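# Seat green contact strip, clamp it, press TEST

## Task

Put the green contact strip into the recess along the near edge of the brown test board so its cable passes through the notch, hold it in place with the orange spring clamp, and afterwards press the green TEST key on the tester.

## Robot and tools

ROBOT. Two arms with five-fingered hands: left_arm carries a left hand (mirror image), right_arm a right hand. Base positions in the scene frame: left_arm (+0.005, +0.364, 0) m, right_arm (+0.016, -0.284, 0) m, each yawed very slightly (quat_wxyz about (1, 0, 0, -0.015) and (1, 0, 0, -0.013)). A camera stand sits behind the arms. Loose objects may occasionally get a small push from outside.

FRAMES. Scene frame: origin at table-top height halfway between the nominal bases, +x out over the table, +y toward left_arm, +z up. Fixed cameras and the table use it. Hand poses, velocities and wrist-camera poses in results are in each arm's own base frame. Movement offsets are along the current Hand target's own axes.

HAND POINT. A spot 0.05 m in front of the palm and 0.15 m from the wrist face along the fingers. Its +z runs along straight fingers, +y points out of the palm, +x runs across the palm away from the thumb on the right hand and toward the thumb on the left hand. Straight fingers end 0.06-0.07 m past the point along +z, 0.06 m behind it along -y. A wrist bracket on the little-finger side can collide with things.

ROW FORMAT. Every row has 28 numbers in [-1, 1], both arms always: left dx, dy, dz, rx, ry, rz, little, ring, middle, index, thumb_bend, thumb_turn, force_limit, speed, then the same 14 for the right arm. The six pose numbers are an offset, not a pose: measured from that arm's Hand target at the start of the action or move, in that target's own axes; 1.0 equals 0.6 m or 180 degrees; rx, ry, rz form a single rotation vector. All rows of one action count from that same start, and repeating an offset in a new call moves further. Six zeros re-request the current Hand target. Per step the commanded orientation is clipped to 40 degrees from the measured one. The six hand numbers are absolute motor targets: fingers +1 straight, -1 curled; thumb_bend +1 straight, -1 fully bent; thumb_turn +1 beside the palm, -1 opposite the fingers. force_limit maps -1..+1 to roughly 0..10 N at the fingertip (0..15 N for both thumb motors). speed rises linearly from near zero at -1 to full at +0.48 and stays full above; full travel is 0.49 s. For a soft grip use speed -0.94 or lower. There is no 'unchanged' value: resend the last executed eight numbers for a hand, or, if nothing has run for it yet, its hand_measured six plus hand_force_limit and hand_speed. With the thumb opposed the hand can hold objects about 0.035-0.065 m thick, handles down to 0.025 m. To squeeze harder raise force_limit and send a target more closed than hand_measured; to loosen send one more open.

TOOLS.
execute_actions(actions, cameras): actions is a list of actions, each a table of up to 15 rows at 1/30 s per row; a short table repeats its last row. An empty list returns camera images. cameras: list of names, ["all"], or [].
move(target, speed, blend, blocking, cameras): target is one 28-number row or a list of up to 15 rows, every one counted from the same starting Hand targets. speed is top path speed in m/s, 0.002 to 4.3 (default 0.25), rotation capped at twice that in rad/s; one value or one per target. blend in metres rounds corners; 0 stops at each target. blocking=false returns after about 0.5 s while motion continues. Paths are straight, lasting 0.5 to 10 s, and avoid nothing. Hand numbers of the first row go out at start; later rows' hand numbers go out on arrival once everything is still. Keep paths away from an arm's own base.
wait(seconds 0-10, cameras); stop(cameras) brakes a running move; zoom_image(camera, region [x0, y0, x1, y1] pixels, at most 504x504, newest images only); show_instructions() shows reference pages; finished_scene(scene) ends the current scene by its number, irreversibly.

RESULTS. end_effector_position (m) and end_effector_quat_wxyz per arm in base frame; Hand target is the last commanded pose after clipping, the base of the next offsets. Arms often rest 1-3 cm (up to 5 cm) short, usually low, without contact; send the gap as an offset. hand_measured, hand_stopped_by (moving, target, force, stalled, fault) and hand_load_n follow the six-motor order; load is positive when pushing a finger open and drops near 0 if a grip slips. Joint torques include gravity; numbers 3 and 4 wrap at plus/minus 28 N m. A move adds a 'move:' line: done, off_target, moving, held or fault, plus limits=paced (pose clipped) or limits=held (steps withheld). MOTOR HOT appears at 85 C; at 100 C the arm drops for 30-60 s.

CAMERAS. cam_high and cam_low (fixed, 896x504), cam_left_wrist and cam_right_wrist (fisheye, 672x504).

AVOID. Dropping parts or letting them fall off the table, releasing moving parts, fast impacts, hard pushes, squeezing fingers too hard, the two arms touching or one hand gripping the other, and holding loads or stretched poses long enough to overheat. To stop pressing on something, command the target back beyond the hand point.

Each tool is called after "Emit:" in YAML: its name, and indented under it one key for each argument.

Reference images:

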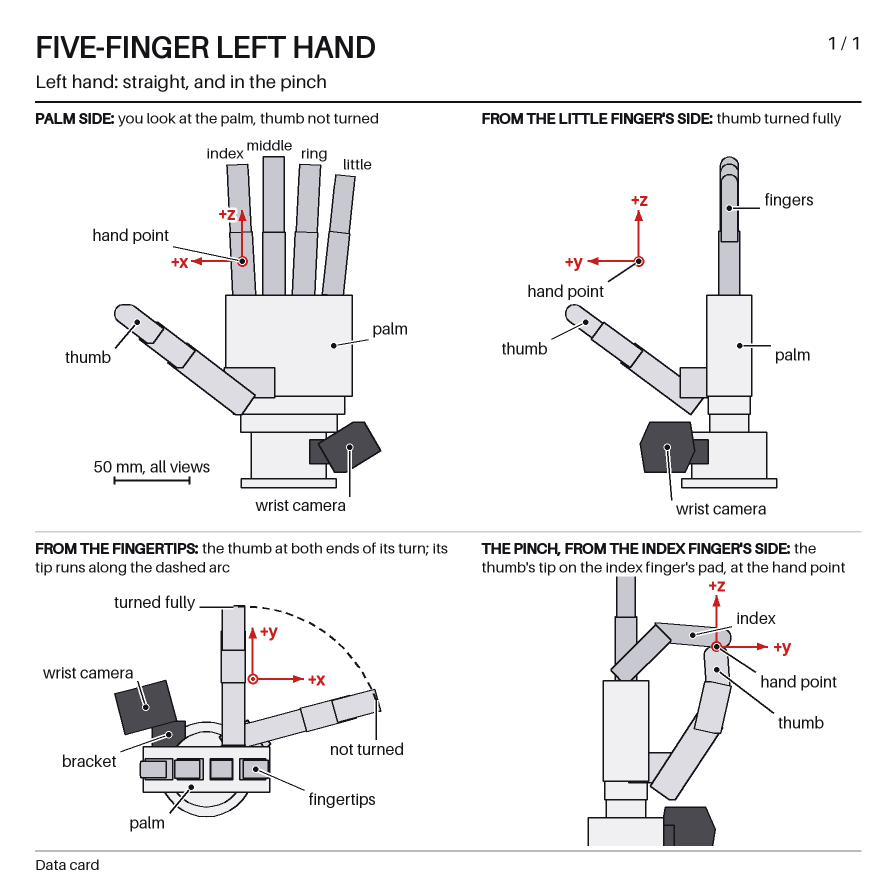

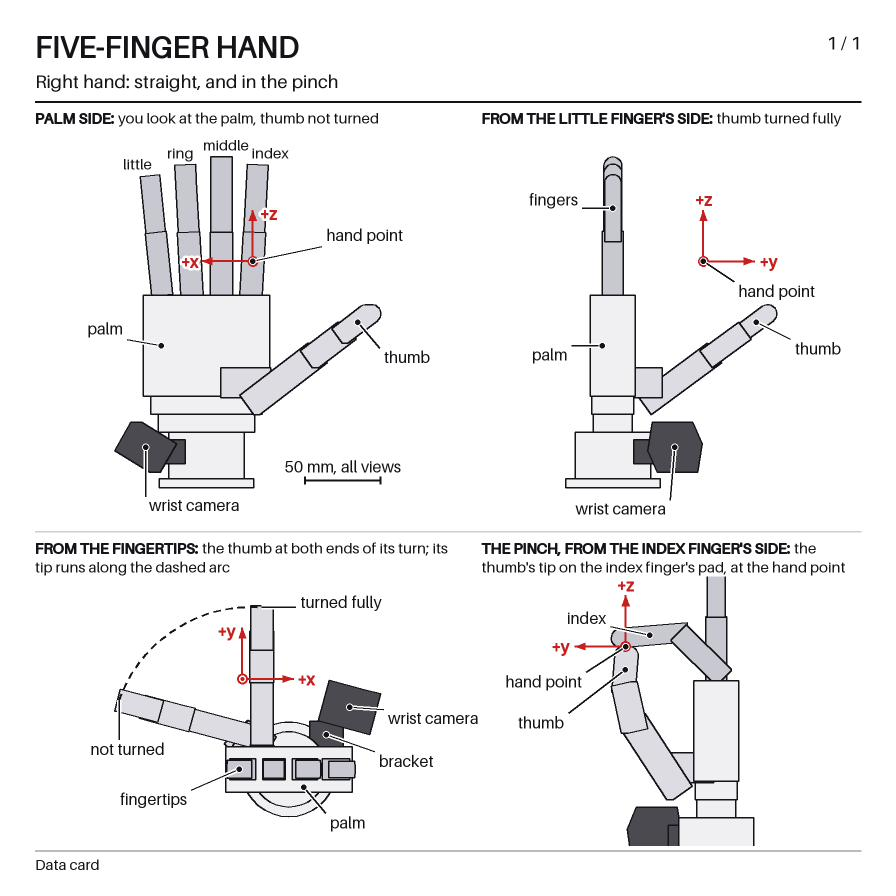

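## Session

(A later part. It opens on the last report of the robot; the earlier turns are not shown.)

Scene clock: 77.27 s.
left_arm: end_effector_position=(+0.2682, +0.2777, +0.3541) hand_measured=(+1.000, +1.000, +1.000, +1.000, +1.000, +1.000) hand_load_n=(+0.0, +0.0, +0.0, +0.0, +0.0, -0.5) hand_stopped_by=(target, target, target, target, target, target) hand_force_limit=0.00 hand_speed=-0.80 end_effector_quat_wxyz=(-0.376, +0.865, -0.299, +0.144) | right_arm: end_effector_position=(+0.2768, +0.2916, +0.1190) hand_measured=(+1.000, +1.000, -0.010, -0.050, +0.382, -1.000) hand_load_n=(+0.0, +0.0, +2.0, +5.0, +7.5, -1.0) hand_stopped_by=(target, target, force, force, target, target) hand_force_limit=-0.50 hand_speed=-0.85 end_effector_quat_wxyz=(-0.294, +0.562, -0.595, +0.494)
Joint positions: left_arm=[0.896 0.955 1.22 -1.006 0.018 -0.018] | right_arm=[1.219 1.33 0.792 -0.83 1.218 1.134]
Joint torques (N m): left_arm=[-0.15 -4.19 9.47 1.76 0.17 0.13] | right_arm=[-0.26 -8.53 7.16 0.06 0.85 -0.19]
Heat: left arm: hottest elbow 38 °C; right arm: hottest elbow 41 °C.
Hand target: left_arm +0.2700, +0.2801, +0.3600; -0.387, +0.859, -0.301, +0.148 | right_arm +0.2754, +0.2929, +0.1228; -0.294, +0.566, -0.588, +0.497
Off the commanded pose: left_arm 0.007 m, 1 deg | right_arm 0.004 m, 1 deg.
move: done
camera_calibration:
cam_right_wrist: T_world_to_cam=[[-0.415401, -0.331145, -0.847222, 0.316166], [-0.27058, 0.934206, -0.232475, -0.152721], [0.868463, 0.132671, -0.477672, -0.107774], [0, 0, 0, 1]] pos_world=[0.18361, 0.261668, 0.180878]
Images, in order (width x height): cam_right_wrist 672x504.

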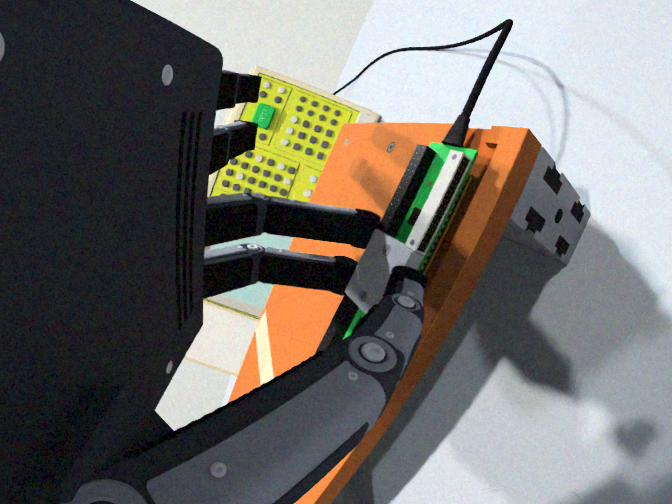

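Emit:
move:
  target: [0,0,0,0,0,0,1,1,1,1,1,1,0,-0.8,0.0047,0.0073,0.0022,0,0.0023,-0.0063,1,1,-0.1,-0.1,0.38,-1,-0.5,-0.85]
  speed: 0.04
  cameras: ["cam_right_wrist"]

Emit:
zoom_image:
  camera: "cam_right_wrist"
  region: [410, 130, 530, 250]

Scene clock: 78.53 s.
left_arm: end_effector_position=(+0.2682, +0.2777, +0.3541) hand_measured=(+1.000, +1.000, +1.000, +1.000, +1.000, +1.000) hand_load_n=(+0.0, +0.5, +0.0, +0.0, +0.0, -0.5) hand_stopped_by=(target, target, target, target, target, target) hand_force_limit=0.00 hand_speed=-0.80 end_effector_quat_wxyz=(-0.376, +0.865, -0.299, +0.144) | right_arm: end_effector_position=(+0.2760, +0.2883, +0.1173) hand_measured=(+1.000, +1.000, -0.010, -0.050, +0.382, -1.000) hand_load_n=(+0.0, +0.0, +2.0, +5.0, +8.0, -1.0) hand_stopped_by=(target, target, force, force, target, target) hand_force_limit=-0.50 hand_speed=-0.85 end_effector_quat_wxyz=(-0.290, +0.564, -0.592, +0.498)
Joint positions: left_arm=[0.896 0.955 1.22 -1.006 0.018 -0.018] | right_arm=[1.219 1.33 0.787 -0.835 1.221 1.132]
Joint torques (N m): left_arm=[-0.09 -4.19 9.48 1.77 0.17 0.13] | right_arm=[-0.26 -8.23 7.15 -0.12 0.85 -0.18]
Heat: left arm: hottest elbow 38 °C; right arm: hottest elbow 41 °C.
Hand target: left_arm +0.2700, +0.2801, +0.3600; -0.387, +0.859, -0.301, +0.148 | right_arm +0.2744, +0.2892, +0.1189; -0.287, +0.571, -0.584, +0.501
Off the commanded pose: left_arm 0.007 m, 1 deg | right_arm 0.002 m, 1 deg.
move: done
camera_calibration:
cam_right_wrist: T_world_to_cam=[[-0.416476, -0.342008, -0.842365, 0.316173], [-0.271009, 0.931124, -0.244054, -0.147917], [0.867814, 0.126645, -0.480478, -0.105231], [0, 0, 0, 1]] pos_world=[0.182913, 0.259189, 0.179672]
Images, in order (width x height): cam_right_wrist 672x504.

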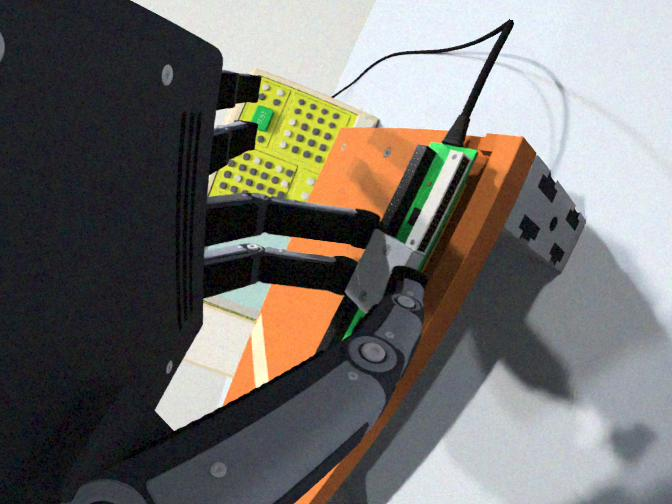

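Scaled by 4.200 from the camera's 672x504 image, which has a finer 960x720 frame.

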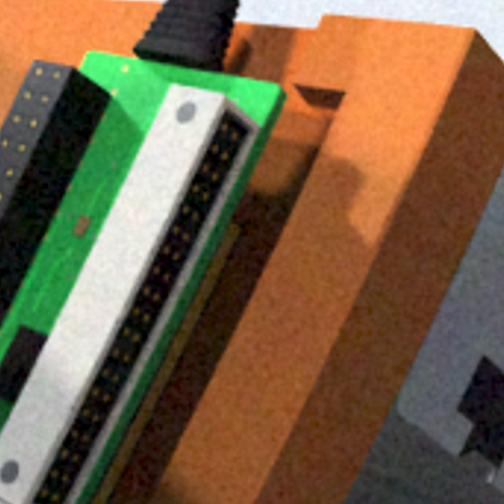

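Emit:
move:
  target: [0,0,0,0,0,0,1,1,1,1,1,1,0,-0.8,-0.0005,0.0055,-0.0003,0.0008,-0.0036,-0.0013,1,1,-0.1,-0.1,0.38,-1,-0.5,-0.85]
  speed: 0.04
  cameras: ["cam_right_wrist"]

Emit:
zoom_image:
  camera: "cam_right_wrist"
  region: [410, 130, 530, 250]

Scene clock: 80.13 s.
left_arm: end_effector_position=(+0.2682, +0.2777, +0.3541) hand_measured=(+1.000, +1.000, +1.000, +1.000, +1.000, +1.000) hand_load_n=(+0.0, +0.0, +0.0, +0.0, +0.0, +0.0) hand_stopped_by=(target, target, target, target, target, target) hand_force_limit=0.00 hand_speed=-0.80 end_effector_quat_wxyz=(-0.376, +0.865, -0.299, +0.144) | right_arm: end_effector_position=(+0.2747, +0.2847, +0.1123) hand_measured=(+1.000, +1.000, -0.010, -0.050, +0.382, -1.000) hand_load_n=(+0.0, +0.0, +2.0, +5.0, +8.0, -1.0) hand_stopped_by=(target, target, force, force, target, target) hand_force_limit=-0.50 hand_speed=-0.85 end_effector_quat_wxyz=(-0.285, +0.571, -0.585, +0.501)
Joint positions: left_arm=[0.896 0.955 1.22 -1.006 0.018 -0.018] | right_arm=[1.219 1.33 0.772 -0.816 1.221 1.107]
Joint torques (N m): left_arm=[-0.15 -4.13 9.47 1.77 0.16 0.13] | right_arm=[-0.03 -8.7 6.99 0.55 0.77 -0.17]
Heat: left arm: hottest elbow 39 °C; right arm: hottest elbow 41 °C.
Hand target: left_arm +0.2700, +0.2801, +0.3600; -0.387, +0.859, -0.301, +0.148 | right_arm +0.2731, +0.2891, +0.1159; -0.290, +0.574, -0.580, +0.499
Off the commanded pose: left_arm 0.007 m, 1 deg | right_arm 0.006 m, 1 deg.
move: done
camera_calibration:
cam_right_wrist: T_world_to_cam=[[-0.417944, -0.361604, -0.833406, 0.315134], [-0.280224, 0.923952, -0.260361, -0.139759], [0.864174, 0.124724, -0.48749, -0.103767], [0, 0, 0, 1]] pos_world=[0.182218, 0.256026, 0.175661]
Images, in order (width x height): cam_right_wrist 672x504.

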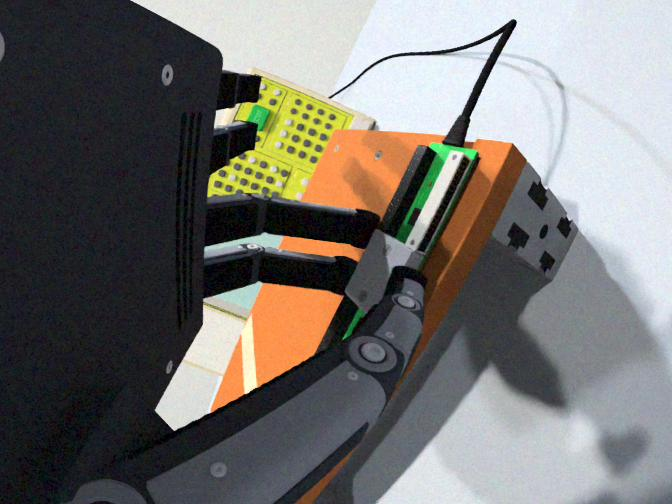

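Scaled by 4.200 from the camera's 672x504 image, which has a finer 960x720 frame.

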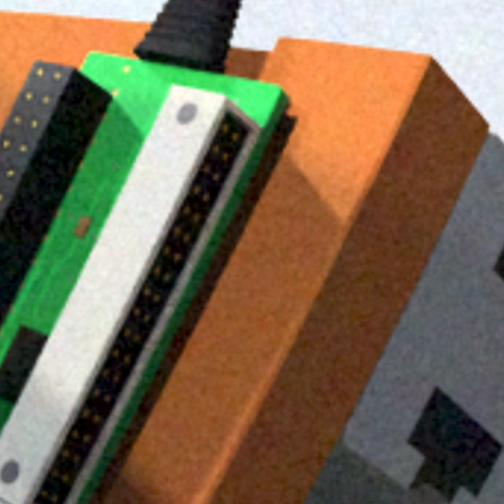

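Emit:
move:
  target:
    - [0,0,0,0,0,0,1,1,1,1,1,1,0,-0.8,-0.0052,-0.0120,-0.0058,0,0,0,1,1,-0.1,-0.1,0.38,-1,-0.5,-0.85]
    - [0,0,0,0,0,0,1,1,1,1,1,1,0,-0.8,-0.0068,-0.0027,-0.0023,0,0,0,1,1,-0.1,-0.1,0.38,-1,-0.5,-0.85]
  speed: 0.04
  cameras: ["cam_right_wrist"]

Emit:
zoom_image:
  camera: "cam_right_wrist"
  region: [410, 130, 530, 250]

Scene clock: 84.93 s.
left_arm: end_effector_position=(+0.2682, +0.2777, +0.3541) hand_measured=(+1.000, +1.000, +1.000, +1.000, +1.000, +1.000) hand_load_n=(+0.0, +0.0, +0.0, +0.0, +0.0, +0.0) hand_stopped_by=(target, target, target, target, target, target) hand_force_limit=0.00 hand_speed=-0.80 end_effector_quat_wxyz=(-0.376, +0.865, -0.299, +0.144) | right_arm: end_effector_position=(+0.2737, +0.2821, +0.1118) hand_measured=(+1.000, +1.000, -0.010, -0.050, +0.382, -1.000) hand_load_n=(+0.0, -0.5, +1.5, +5.0, +7.5, -1.0) hand_stopped_by=(target, target, force, force, target, target) hand_force_limit=-0.50 hand_speed=-0.85 end_effector_quat_wxyz=(-0.280, +0.574, -0.582, +0.503)
Joint positions: left_arm=[0.896 0.955 1.22 -1.006 0.018 -0.018] | right_arm=[1.219 1.33 0.772 -0.83 1.221 1.106]
Joint velocities: left_arm=[-0.005 0.005 0.002 -0.007 -0.051 -0.154] | right_arm=[within noise]
Joint torques (N m): left_arm=[-0.09 -4.19 9.46 1.77 0.17 0.13] | right_arm=[0.44 -7.88 7.97 0.64 0.8 -0.07]
Heat: left arm: hottest elbow 39 °C; right arm: hottest elbow 41 °C.
Hand target: left_arm +0.2700, +0.2801, +0.3600; -0.387, +0.859, -0.301, +0.148 | right_arm +0.2731, +0.2936, +0.1169; -0.290, +0.574, -0.580, +0.499
Off the commanded pose: left_arm 0.007 m, 1 deg | right_arm 0.013 m, 1 deg.
move: off_target (right_arm)
camera_calibration:
cam_right_wrist: T_world_to_cam=[[-0.421807, -0.372685, -0.82655, 0.316757], [-0.28167, 0.920373, -0.271247, -0.135147], [0.861824, 0.1184, -0.493195, -0.0997675], [0, 0, 0, 1]] pos_world=[0.181526, 0.254248, 0.175952]
Images, in order (width x height): cam_right_wrist 672x504.

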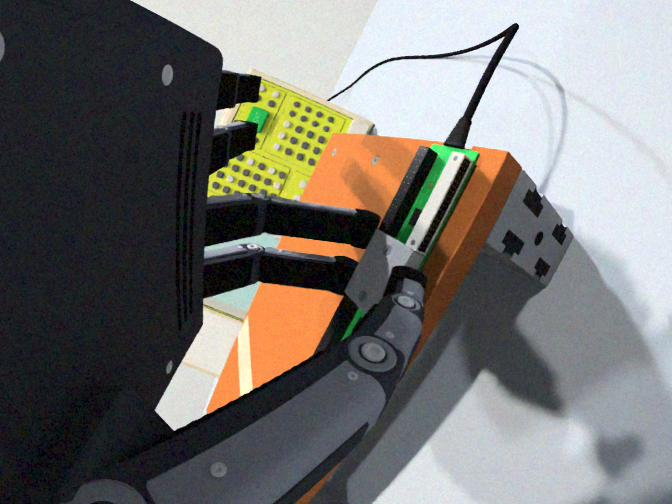

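Scaled by 4.200 from the camera's 672x504 image, which has a finer 960x720 frame.

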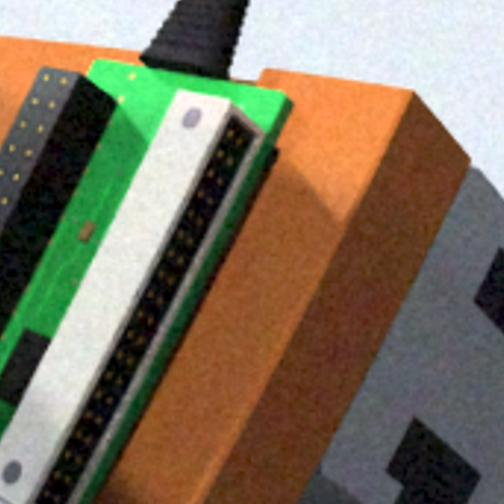

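Emit:
move:
  target:
    - [0,0,0,0,0,0,1,1,1,1,1,1,0,-0.8,0.0013,-0.0460,-0.0125,0,0,0,1,1,-0.1,-0.1,0.38,-1,-0.5,-0.85]
    - [0,0,0,0,0,0,1,1,1,1,1,1,0,-0.8,0.0027,-0.0112,-0.0025,0,0,0,1,1,-0.1,-0.1,0.38,-1,-0.5,-0.85]
  speed: 0.06
  cameras: ["cam_right_wrist"]

Emit:
zoom_image:
  camera: "cam_right_wrist"
  region: [410, 130, 530, 250]

Scene clock: 87.27 s.
left_arm: end_effector_position=(+0.2682, +0.2777, +0.3541) hand_measured=(+1.000, +1.000, +1.000, +1.000, +1.000, +1.000) hand_load_n=(+0.0, -0.5, +0.0, +0.0, +0.0, +0.0) hand_stopped_by=(target, target, target, target, target, target) hand_force_limit=0.00 hand_speed=-0.80 end_effector_quat_wxyz=(-0.376, +0.865, -0.299, +0.144) | right_arm: end_effector_position=(+0.2763, +0.2892, +0.1249) hand_measured=(+1.000, +1.000, -0.010, -0.050, +0.382, -1.000) hand_load_n=(+0.0, +0.0, +1.5, +5.0, +7.0, -1.0) hand_stopped_by=(target, target, force, force, target, target) hand_force_limit=-0.50 hand_speed=-0.85 end_effector_quat_wxyz=(-0.288, +0.569, -0.586, +0.500)
Joint positions: left_arm=[0.896 0.955 1.22 -1.006 0.018 -0.018] | right_arm=[1.219 1.318 0.799 -0.845 1.222 1.103]
Joint torques (N m): left_arm=[-0.09 -4.13 9.47 1.77 0.17 0.13] | right_arm=[0.03 -7.77 7.02 0.61 0.77 -0.11]
Heat: left arm: hottest elbow 39 °C; right arm: hottest elbow 41 °C.
Hand target: left_arm +0.2700, +0.2801, +0.3600; -0.387, +0.859, -0.301, +0.148 | right_arm +0.2740, +0.2935, +0.1239; -0.290, +0.574, -0.580, +0.500
Off the commanded pose: left_arm 0.007 m, 1 deg | right_arm 0.005 m, 1 deg.
move: done
camera_calibration:
cam_right_wrist: T_world_to_cam=[[-0.415202, -0.357293, -0.83663, 0.326354], [-0.280501, 0.92512, -0.255877, -0.140945], [0.865406, 0.128434, -0.484332, -0.101392], [0, 0, 0, 1]] pos_world=[0.183713, 0.260018, 0.187865]
Images, in order (width x height): cam_right_wrist 672x504.

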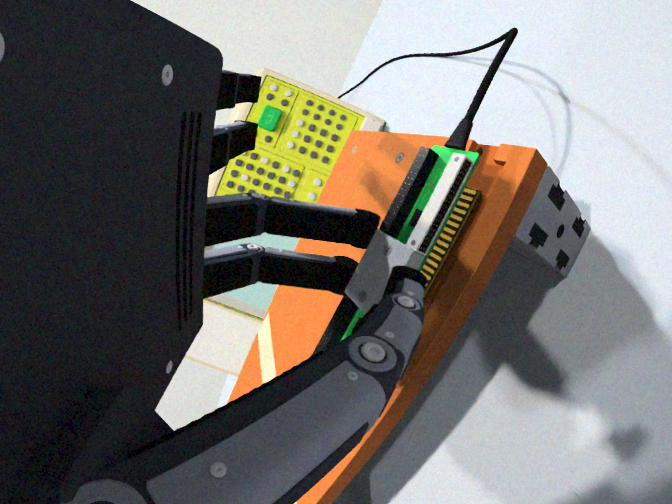

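Scaled by 4.200 from the camera's 672x504 image, which has a finer 960x720 frame.

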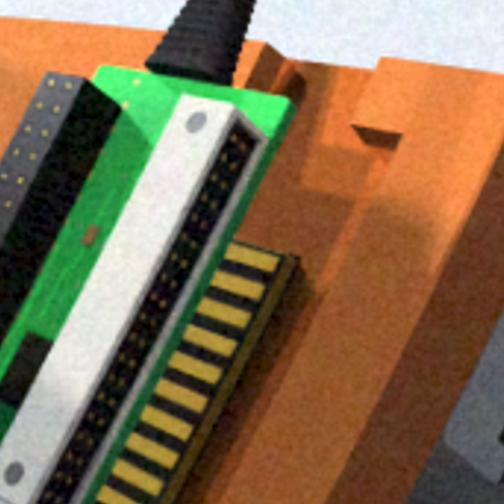

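Emit:
move:
  target: [0,0,0,0,0,0,1,1,1,1,1,1,0,-0.8,-0.0008,0.0103,0.0010,0.0024,-0.0091,-0.0033,1,1,-0.1,-0.1,0.38,-1,-0.5,-0.85]
  speed: 0.04
  cameras: ["cam_right_wrist"]

Emit:
zoom_image:
  camera: "cam_right_wrist"
  region: [410, 130, 530, 250]

Scene clock: 89.23 s.
left_arm: end_effector_position=(+0.2682, +0.2777, +0.3541) hand_measured=(+1.000, +1.000, +1.000, +1.000, +1.000, +1.000) hand_load_n=(+0.0, +0.0, +0.0, +0.0, +0.0, +0.0) hand_stopped_by=(target, target, target, target, target, target) hand_force_limit=0.00 hand_speed=-0.80 end_effector_quat_wxyz=(-0.376, +0.865, -0.299, +0.144) | right_arm: end_effector_position=(+0.2752, +0.2874, +0.1119) hand_measured=(+1.000, +1.000, -0.010, -0.050, +0.382, -1.000) hand_load_n=(+0.0, +0.0, +1.5, +5.5, +7.0, -0.5) hand_stopped_by=(target, target, force, force, target, target) hand_force_limit=-0.50 hand_speed=-0.85 end_effector_quat_wxyz=(-0.289, +0.580, -0.575, +0.499)
Joint positions: left_arm=[0.896 0.955 1.22 -1.006 0.018 -0.018] | right_arm=[1.219 1.318 0.756 -0.746 1.218 1.026]
Joint torques (N m): left_arm=[-0.21 -4.19 9.46 1.76 0.17 0.13] | right_arm=[0.09 -9.35 6.99 0.76 0.68 -0.15]
Heat: left arm: hottest elbow 39 °C; right arm: hottest elbow 41 °C.
Hand target: left_arm +0.2700, +0.2801, +0.3600; -0.387, +0.859, -0.301, +0.148 | right_arm +0.2723, +0.2927, +0.1179; -0.298, +0.583, -0.571, +0.495
Off the commanded pose: left_arm 0.007 m, 1 deg | right_arm 0.009 m, 1 deg.
move: done
camera_calibration:
cam_right_wrist: T_world_to_cam=[[-0.408234, -0.381394, -0.829387, 0.318528], [-0.306147, 0.913126, -0.269211, -0.130985], [0.860011, 0.144013, -0.489532, -0.108805], [0, 0, 0, 1]] pos_world=[0.183507, 0.25676, 0.175656]
Images, in order (width x height): cam_right_wrist 672x504.

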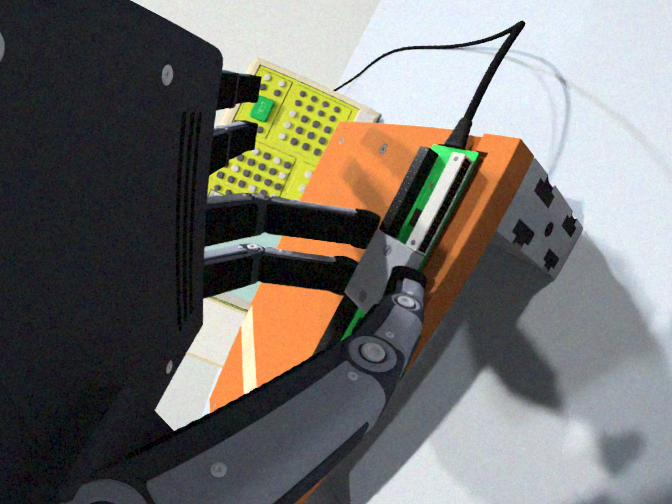

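Scaled by 4.200 from the camera's 672x504 image, which has a finer 960x720 frame.

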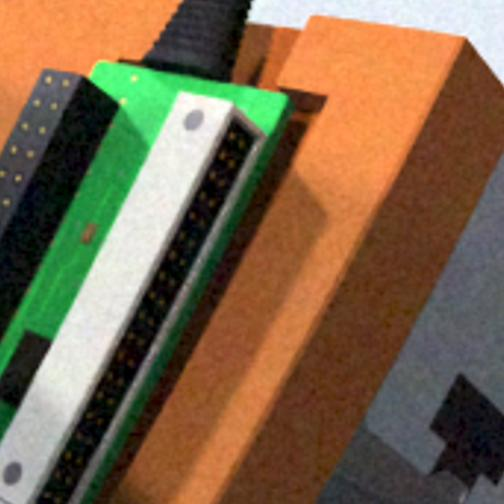

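Emit:
move:
  target: [0,0,0,0,0,0,1,1,1,1,1,1,0,-0.8,-0.0027,0.0047,0.0002,0,0,0,1,1,-0.1,-0.1,0.38,-1,-0.5,-0.85]
  speed: 0.04
  cameras: ["cam_right_wrist"]

Emit:
zoom_image:
  camera: "cam_right_wrist"
  region: [410, 130, 530, 250]

Scene clock: 90.73 s.
left_arm: end_effector_position=(+0.2682, +0.2777, +0.3541) hand_measured=(+1.000, +1.000, +1.000, +1.000, +1.000, +1.000) hand_load_n=(+0.0, +0.0, +0.0, +0.0, +0.0, -0.5) hand_stopped_by=(target, target, target, target, target, target) hand_force_limit=0.00 hand_speed=-0.80 end_effector_quat_wxyz=(-0.376, +0.865, -0.299, +0.144) | right_arm: end_effector_position=(+0.2753, +0.2877, +0.1120) hand_measured=(+1.000, +1.000, -0.010, -0.050, +0.382, -1.000) hand_load_n=(+0.0, +0.0, +1.5, +5.0, +7.5, -1.0) hand_stopped_by=(target, target, force, force, target, target) hand_force_limit=-0.50 hand_speed=-0.85 end_effector_quat_wxyz=(-0.290, +0.580, -0.575, +0.499)
Joint positions: left_arm=[0.896 0.955 1.22 -1.006 0.018 -0.018] | right_arm=[1.219 1.318 0.756 -0.744 1.218 1.026]
Joint torques (N m): left_arm=[-0.15 -4.19 9.47 1.76 0.17 0.13] | right_arm=[0.5 -8.82 6.89 0.77 0.69 -0.1]
Heat: left arm: hottest elbow 39 °C; right arm: hottest elbow 41 °C.
Hand target: left_arm +0.2700, +0.2801, +0.3600; -0.387, +0.859, -0.301, +0.148 | right_arm +0.2716, +0.2938, +0.1150; -0.298, +0.583, -0.571, +0.495
Off the commanded pose: left_arm 0.007 m, 1 deg | right_arm 0.008 m, 1 deg.
move: done
camera_calibration:
cam_right_wrist: T_world_to_cam=[[-0.407679, -0.38023, -0.830195, 0.318385], [-0.306163, 0.91347, -0.268024, -0.131429], [0.860268, 0.144908, -0.488815, -0.109321], [0, 0, 0, 1]] pos_world=[0.183606, 0.256958, 0.175657]
Images, in order (width x height): cam_right_wrist 672x504.

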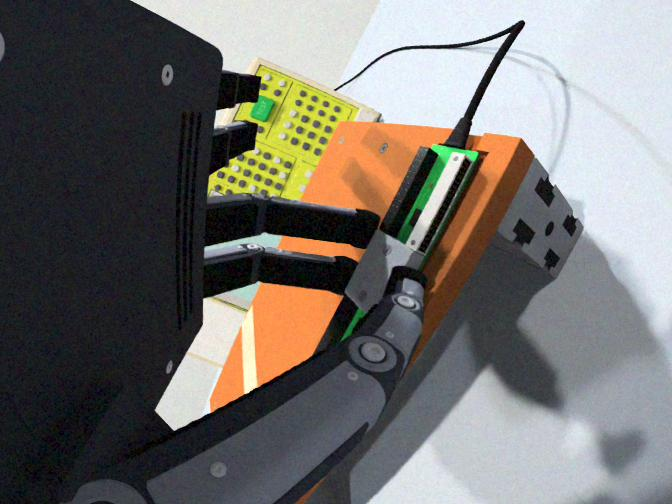

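Scaled by 4.200 from the camera's 672x504 image, which has a finer 960x720 frame.

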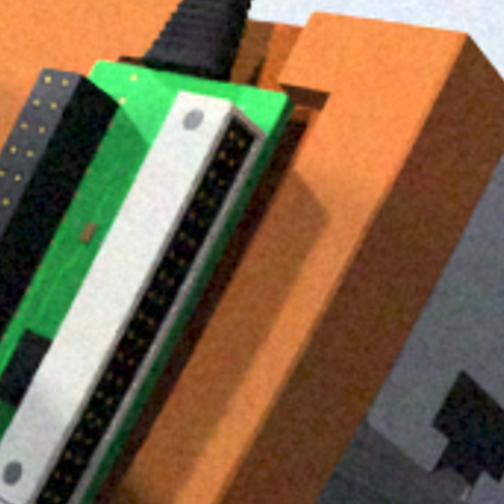

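Emit:
move:
  target: [0,0,0,0,0,0,1,1,1,1,1,1,0,-0.8,0,0,0,0,0,0,1,1,0.01,-0.03,0.41,-1,-0.5,-0.8]
  speed: 0.04
  cameras: ["cam_right_wrist"]

Emit:
zoom_image:
  camera: "cam_right_wrist"
  region: [410, 130, 530, 250]

Emit:
zoom_image:
  camera: "cam_right_wrist"
  region: [310, 230, 450, 400]

Scene clock: 91.63 s.
left_arm: end_effector_position=(+0.2682, +0.2777, +0.3541) hand_measured=(+1.000, +1.000, +1.000, +1.000, +1.000, +1.000) hand_load_n=(+0.0, +0.0, +0.0, +0.0, -0.5, -0.5) hand_stopped_by=(target, target, target, target, target, target) hand_force_limit=0.00 hand_speed=-0.80 end_effector_quat_wxyz=(-0.376, +0.865, -0.299, +0.144) | right_arm: end_effector_position=(+0.2754, +0.2879, +0.1121) hand_measured=(+1.000, +1.000, +0.010, -0.030, +0.410, -1.000) hand_load_n=(+0.0, +0.0, +0.0, +0.0, -1.0, -0.5) hand_stopped_by=(target, target, target, target, target, target) hand_force_limit=-0.50 hand_speed=-0.80 end_effector_quat_wxyz=(-0.290, +0.579, -0.575, +0.499)
Joint positions: left_arm=[0.896 0.955 1.22 -1.006 0.018 -0.018] | right_arm=[1.219 1.318 0.756 -0.742 1.218 1.026]
Joint torques (N m): left_arm=[-0.15 -4.13 9.47 1.77 0.17 0.13] | right_arm=[0.62 -8.7 6.93 0.76 0.67 -0.1]
Heat: left arm: hottest elbow 39 °C; right arm: hottest elbow 41 °C.
Hand target: left_arm +0.2700, +0.2801, +0.3600; -0.387, +0.859, -0.301, +0.148 | right_arm +0.2716, +0.2938, +0.1149; -0.298, +0.583, -0.571, +0.495
Off the commanded pose: left_arm 0.007 m, 1 deg | right_arm 0.008 m, 1 deg.
move: done
camera_calibration:
cam_right_wrist: T_world_to_cam=[[-0.406967, -0.379154, -0.831035, 0.318242], [-0.305821, 0.913835, -0.267168, -0.131887], [0.860727, 0.145419, -0.487854, -0.109819], [0, 0, 0, 1]] pos_world=[0.183704, 0.257155, 0.175658]
Images, in order (width x height): cam_right_wrist 672x504.

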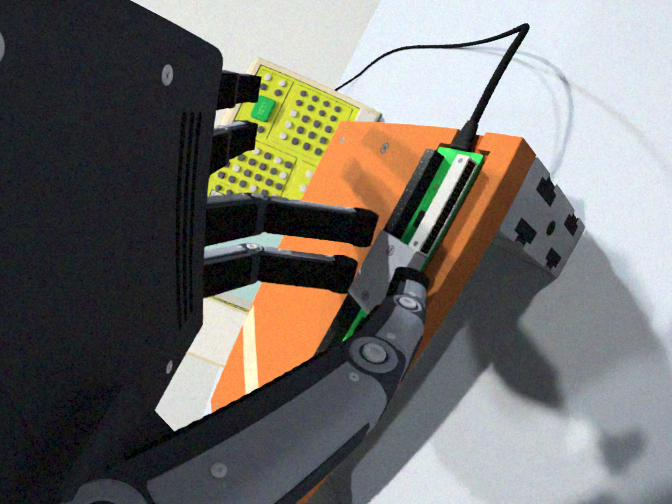

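Scaled by 4.200 from the camera's 672x504 image, which has a finer 960x720 frame.

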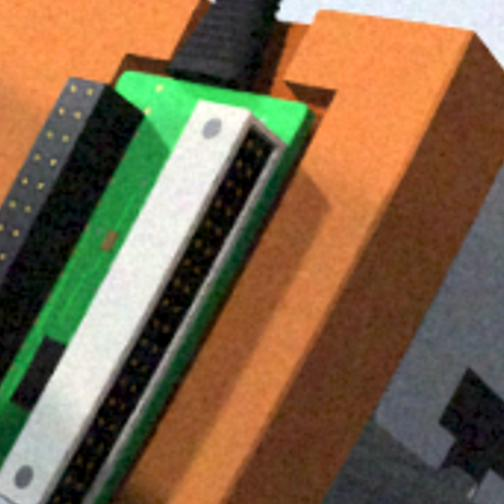

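Scaled by 2.965 from the camera's 672x504 image, which has a finer 960x720 frame.

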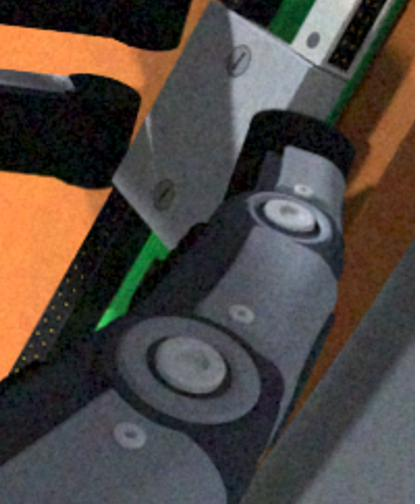

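Emit:
move:
  target:
    - [0,0,0,0,0,0,1,1,1,1,1,1,0,-0.8,0,0,0,0,0,0,1,1,0.15,0.12,0.6,-1,-0.5,-0.5]
    - [0,0,0,0,0,0,1,1,1,1,1,1,0,-0.8,0.0158,-0.0608,-0.0221,0,0,0,1,1,0.15,0.12,0.6,-1,-0.5,-0.5]
  speed: 0.06
  cameras: ["cam_right_wrist","cam_high"]

Emit:
zoom_image:
  camera: "cam_right_wrist"
  region: [360, 120, 560, 320]

Emit:
zoom_image:
  camera: "cam_high"
  region: [390, 160, 470, 240]

Scene clock: 93.67 s.
left_arm: end_effector_position=(+0.2682, +0.2777, +0.3541) hand_measured=(+1.000, +1.000, +1.000, +1.000, +1.000, +1.000) hand_load_n=(+0.0, +0.5, +0.0, +0.0, +0.0, +0.0) hand_stopped_by=(target, target, target, target, target, target) hand_force_limit=0.00 hand_speed=-0.80 end_effector_quat_wxyz=(-0.376, +0.865, -0.299, +0.144) | right_arm: end_effector_position=(+0.2705, +0.2746, +0.1338) hand_measured=(+1.000, +1.000, +0.150, +0.120, +0.598, -1.000) hand_load_n=(+0.0, +0.0, +0.0, +0.0, +0.0, +0.0) hand_stopped_by=(target, target, target, target, target, target) hand_force_limit=-0.50 hand_speed=-0.50 end_effector_quat_wxyz=(-0.279, +0.586, -0.569, +0.504)
Joint positions: left_arm=[0.896 0.955 1.22 -1.006 0.018 -0.018] | right_arm=[1.219 1.259 0.774 -0.851 1.218 1.026]
Joint torques (N m): left_arm=[-0.09 -4.19 9.47 1.77 0.17 0.13] | right_arm=[0.56 -8.35 10.47 -0.05 0.68 -0.12]
Heat: left arm: hottest elbow 39 °C; right arm: hottest elbow 41 °C.
Hand target: left_arm +0.2700, +0.2801, +0.3600; -0.387, +0.859, -0.301, +0.148 | right_arm +0.2716, +0.2939, +0.1549; -0.298, +0.583, -0.571, +0.495
Off the commanded pose: left_arm 0.007 m, 1 deg | right_arm 0.028 m, 2 deg.
move: off_target (right_arm)
camera_calibration:
cam_right_wrist: T_world_to_cam=[[-0.416138, -0.403186, -0.815028, 0.336155], [-0.309024, 0.905682, -0.29025, -0.109224], [0.85518, 0.13108, -0.501482, -0.0858169], [0, 0, 0, 1]] pos_world=[0.179523, 0.245704, 0.199238]
Images, in order (width x height): cam_high 896x504, cam_right_wrist 672x504.

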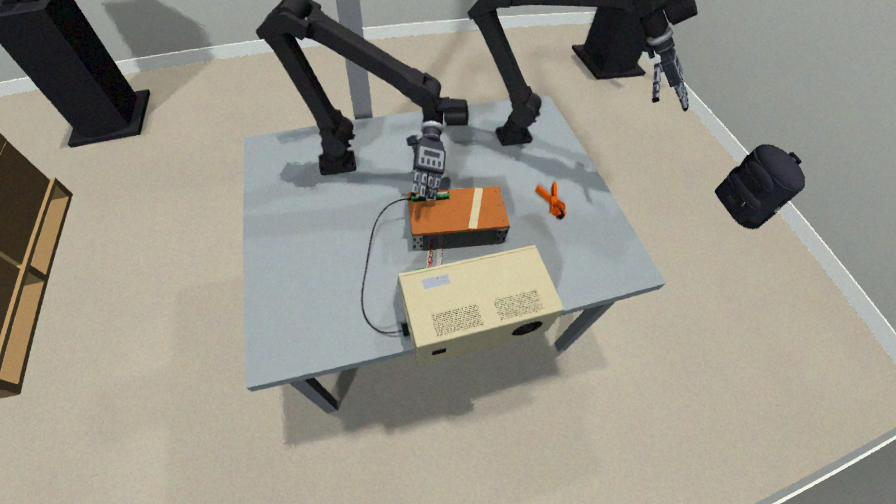

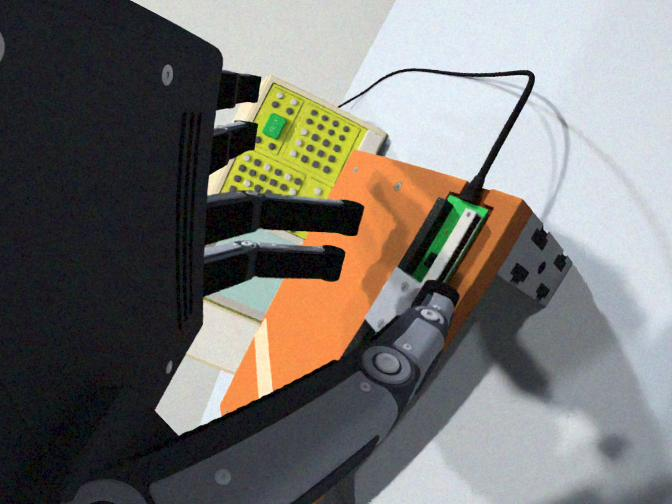

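Scaled by 2.520 from the camera's 672x504 image, which has a finer 960x720 frame.

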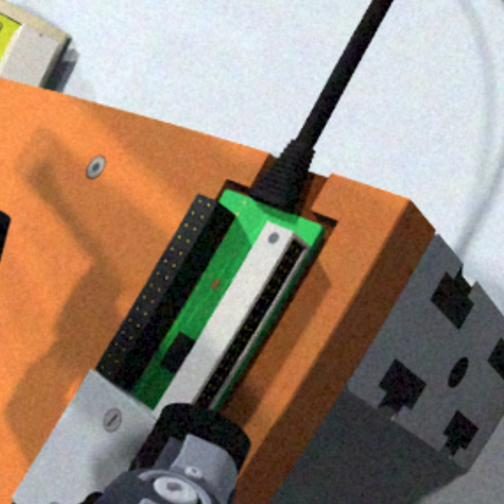

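Scaled by 6.300 from the camera's 896x504 image, which has a finer 1280x720 frame.

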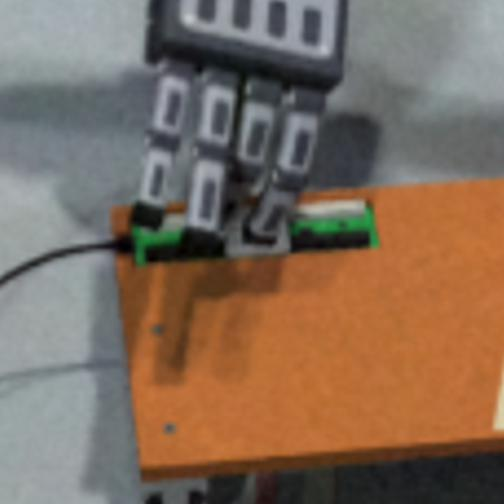

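Emit:
move:
  target: [0,0,0,0,0,0,1,1,1,1,1,1,0,-0.8,0.0379,-0.0542,-0.1249,0,0,0,1,1,0.15,0.12,0.6,-1,-0.5,-0.5]
  speed: 0.15
  cameras: ["cam_right_wrist","cam_high"]

Emit:
zoom_image:
  camera: "cam_right_wrist"
  region: [360, 120, 560, 320]

Emit:
zoom_image:
  camera: "cam_high"
  region: [400, 170, 460, 230]

Scene clock: 95.57 s.
left_arm: end_effector_position=(+0.2682, +0.2777, +0.3541) hand_measured=(+1.000, +1.000, +1.000, +1.000, +1.000, +1.000) hand_load_n=(+0.0, +0.0, +0.0, +0.0, +0.0, +0.0) hand_stopped_by=(target, target, target, target, target, target) hand_force_limit=0.00 hand_speed=-0.80 end_effector_quat_wxyz=(-0.376, +0.865, -0.299, +0.144) | right_arm: end_effector_position=(+0.2122, +0.2747, +0.1979) hand_measured=(+1.000, +1.000, +0.150, +0.120, +0.598, -1.000) hand_load_n=(+0.5, +0.0, +0.0, +0.0, +0.0, +0.0) hand_stopped_by=(target, target, target, target, target, target) hand_force_limit=-0.50 hand_speed=-0.50 end_effector_quat_wxyz=(-0.277, +0.592, -0.562, +0.507)
Joint positions: left_arm=[0.896 0.955 1.22 -1.006 0.018 -0.018] | right_arm=[1.398 1.24 0.938 -1.51 1.221 1.515]
Joint torques (N m): left_arm=[-0.09 -4.19 9.47 1.76 0.17 0.13] | right_arm=[0.26 -7.06 10.77 -0.85 0.74 0.16]
Heat: left arm: hottest elbow 39 °C; right arm: hottest elbow 41 °C.
Hand target: left_arm +0.2700, +0.2801, +0.3600; -0.387, +0.859, -0.301, +0.148 | right_arm +0.2117, +0.2939, +0.2150; -0.298, +0.583, -0.571, +0.495
Off the commanded pose: left_arm 0.007 m, 1 deg | right_arm 0.026 m, 3 deg.
move: off_target (right_arm)
camera_calibration:
cam_right_wrist: T_world_to_cam=[[-0.411225, -0.420723, -0.808632, 0.36674], [-0.319394, 0.897377, -0.304471, -0.101346], [0.853745, 0.133066, -0.503401, -0.00371672], [0, 0, 0, 1]] pos_world=[0.121616, 0.245736, 0.26383]
Images, in order (width x height): cam_high 896x504, cam_right_wrist 672x504.

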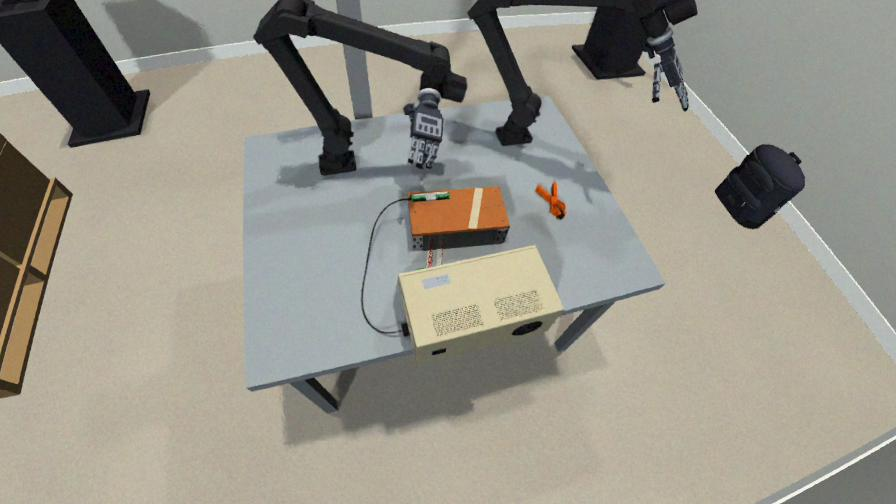

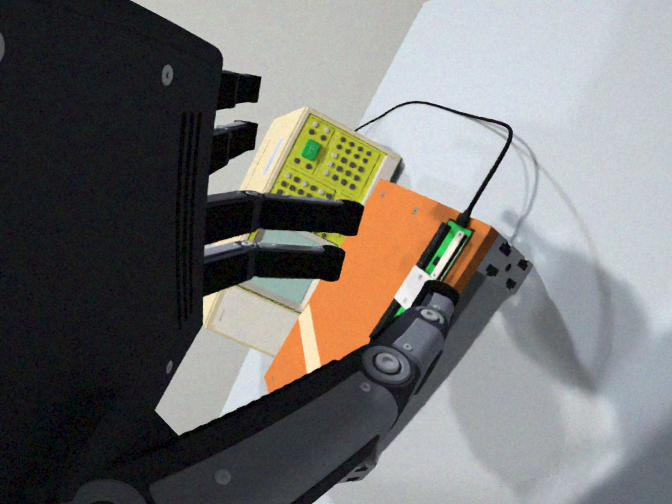

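Scaled by 2.520 from the camera's 672x504 image, which has a finer 960x720 frame.

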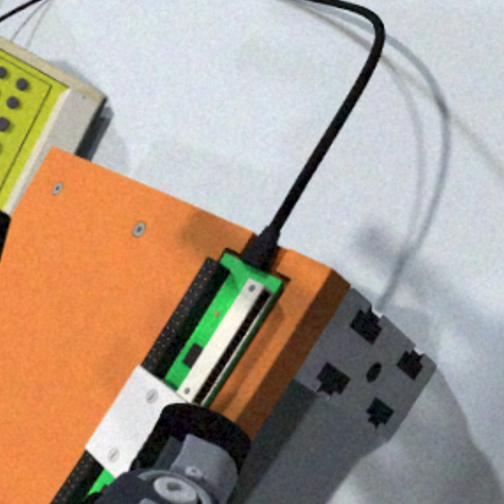

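Scaled by 8.400 from the camera's 896x504 image, which has a finer 1280x720 frame.

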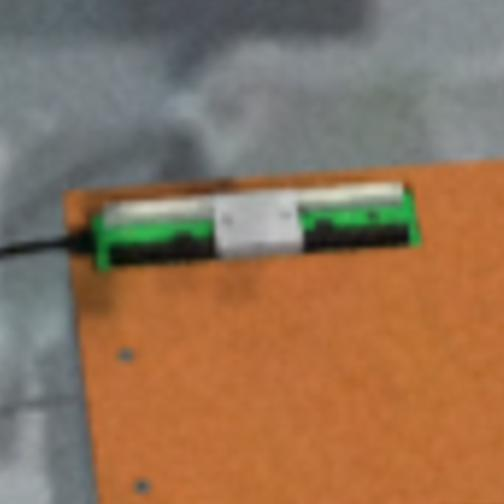

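Emit:
move:
  target: [0,0,0,0,0,0,1,1,1,1,1,1,0,-0.8,0,0,0,0,0,0,1,1,0.15,0.12,1,1,-0.5,0.3]
  speed: 0.15
  cameras: ["cam_right_wrist"]

Emit:
zoom_image:
  camera: "cam_right_wrist"
  region: [340, 200, 500, 360]

Scene clock: 97.00 s.
left_arm: end_effector_position=(+0.2682, +0.2777, +0.3541) hand_measured=(+1.000, +1.000, +1.000, +1.000, +1.000, +1.000) hand_load_n=(+0.0, +0.0, +0.0, +0.0, +0.0, +0.0) hand_stopped_by=(target, target, target, target, target, target) hand_force_limit=0.00 hand_speed=-0.80 end_effector_quat_wxyz=(-0.376, +0.865, -0.299, +0.144) | right_arm: end_effector_position=(+0.2123, +0.2748, +0.1979) hand_measured=(+1.000, +1.000, +0.150, +0.120, +1.000, +1.000) hand_load_n=(+0.0, +0.0, +0.0, +0.0, +0.0, -0.5) hand_stopped_by=(target, target, target, target, target, target) hand_force_limit=-0.50 hand_speed=0.30 end_effector_quat_wxyz=(-0.278, +0.591, -0.563, +0.507)
Joint positions: left_arm=[0.896 0.955 1.22 -1.006 0.018 -0.018] | right_arm=[1.398 1.24 0.938 -1.51 1.221 1.518]
Joint torques (N m): left_arm=[-0.15 -4.13 9.47 1.76 0.16 0.13] | right_arm=[0.32 -7.12 10.81 -0.84 0.75 0.16]
Heat: left arm: hottest elbow 39 °C; right arm: hottest elbow 41 °C.
Hand target: left_arm +0.2700, +0.2801, +0.3600; -0.387, +0.859, -0.301, +0.148 | right_arm +0.2117, +0.2939, +0.2150; -0.298, +0.583, -0.571, +0.495
Off the commanded pose: left_arm 0.007 m, 1 deg | right_arm 0.026 m, 3 deg.
move: off_target (right_arm)
camera_calibration:
cam_right_wrist: T_world_to_cam=[[-0.411089, -0.418337, -0.809938, 0.366442], [-0.318415, 0.898416, -0.302423, -0.102377], [0.854176, 0.133574, -0.502534, -0.00418417], [0, 0, 0, 1]] pos_world=[0.121616, 0.245832, 0.263731]
Images, in order (width x height): cam_right_wrist 672x504.

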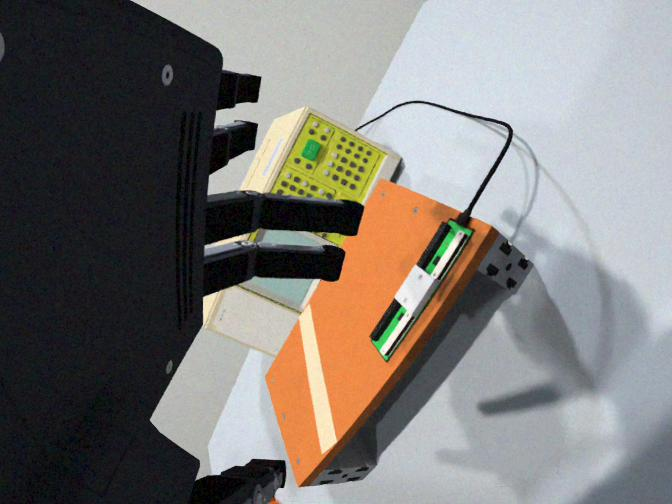

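Scaled by 3.150 from the camera's 672x504 image, which has a finer 960x720 frame.

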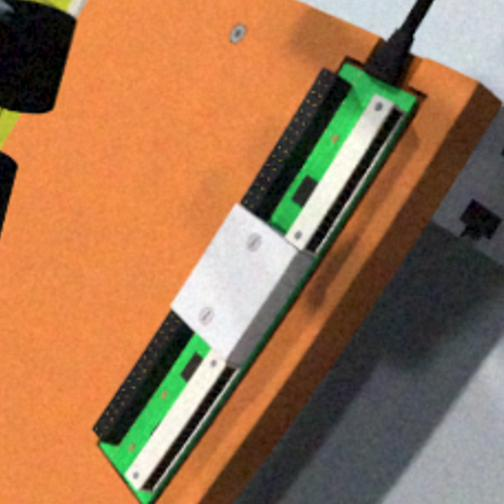

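Emit:
move:
  target: [0,0,0,0,0,0,1,1,1,1,1,1,0,-0.8,-0.0880,0.0553,0.1158,0,0,0,1,1,1,0.15,1,1,-0.5,0.3]
  speed: 0.12
  cameras: ["cam_right_wrist"]

Emit:
zoom_image:
  camera: "cam_right_wrist"
  region: [300, 120, 500, 320]

Scene clock: 99.67 s.
left_arm: end_effector_position=(+0.2682, +0.2777, +0.3541) hand_measured=(+1.000, +1.000, +1.000, +1.000, +1.000, +1.000) hand_load_n=(+0.0, +0.0, +0.0, +0.0, +0.0, +0.0) hand_stopped_by=(target, target, target, target, target, target) hand_force_limit=0.00 hand_speed=-0.80 end_effector_quat_wxyz=(-0.376, +0.865, -0.299, +0.144) | right_arm: end_effector_position=(+0.2663, +0.3262, +0.1452) hand_measured=(+1.000, +1.000, +1.000, +0.150, +1.000, +1.000) hand_load_n=(+0.0, +0.0, +0.0, +0.0, +0.0, +0.0) hand_stopped_by=(target, target, target, target, target, target) hand_force_limit=-0.50 hand_speed=0.30 end_effector_quat_wxyz=(-0.298, +0.585, -0.569, +0.495)
Joint positions: left_arm=[0.896 0.955 1.22 -1.006 0.018 -0.018] | right_arm=[1.277 1.36 0.898 -0.926 1.226 1.119]
Joint torques (N m): left_arm=[-0.09 -4.19 9.46 1.77 0.17 0.13] | right_arm=[-1.9 -9.93 7.21 0.61 0.67 -0.14]
Heat: left arm: hottest elbow 39 °C; right arm: hottest elbow 41 °C.
Hand target: left_arm +0.2700, +0.2801, +0.3600; -0.387, +0.859, -0.301, +0.148 | right_arm +0.2707, +0.3239, +0.1491; -0.298, +0.583, -0.571, +0.495
Off the commanded pose: left_arm 0.007 m, 1 deg | right_arm 0.006 m, 0 deg.
move: done
camera_calibration:
cam_right_wrist: T_world_to_cam=[[-0.395885, -0.385822, -0.833316, 0.356102], [-0.327767, 0.907051, -0.264248, -0.153103], [0.857813, 0.168522, -0.485548, -0.0985018], [0, 0, 0, 1]] pos_world=[0.17529, 0.292864, 0.208461]
Images, in order (width x height): cam_right_wrist 672x504.

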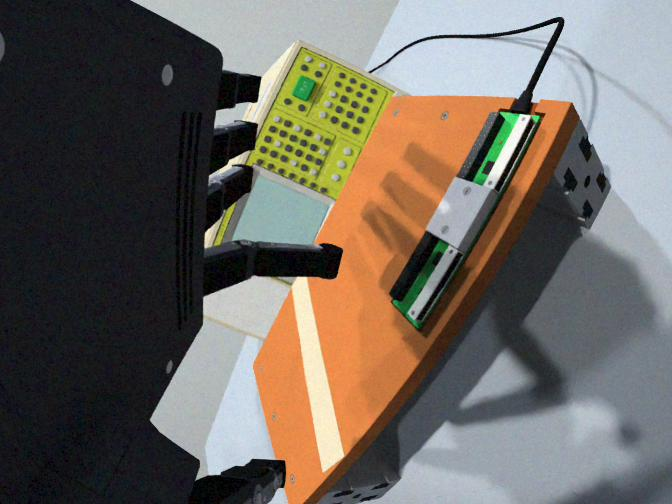

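Scaled by 2.520 from the camera's 672x504 image, which has a finer 960x720 frame.

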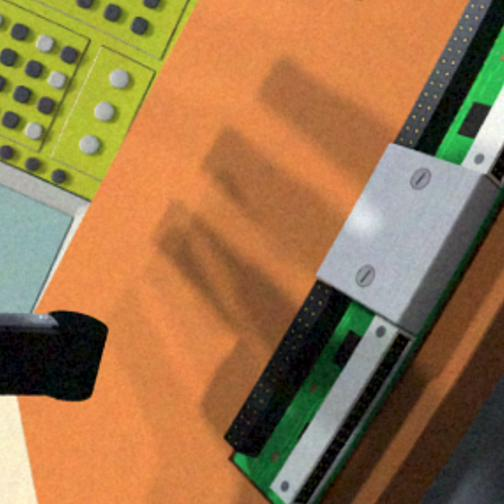

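Emit:
zoom_image:
  camera: "cam_right_wrist"
  region: [375, 230, 485, 340]

Emit:
zoom_image:
  camera: "cam_right_wrist"
  region: [470, 80, 600, 210]

Scaled by 4.582 from the camera's 672x504 image, which has a finer 960x720 frame.

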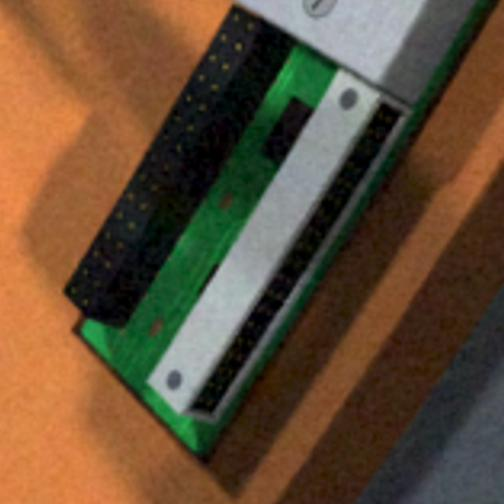

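Scaled by 3.877 from the camera's 672x504 image, which has a finer 960x720 frame.

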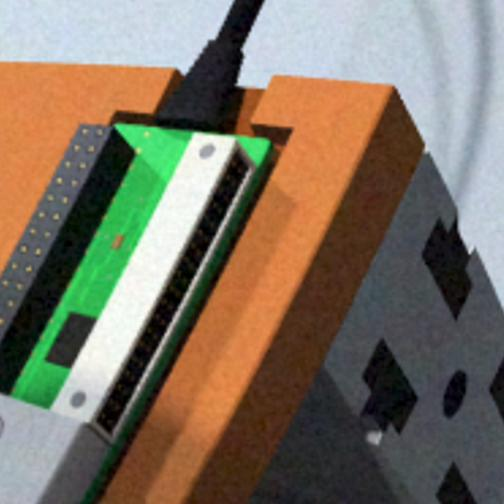

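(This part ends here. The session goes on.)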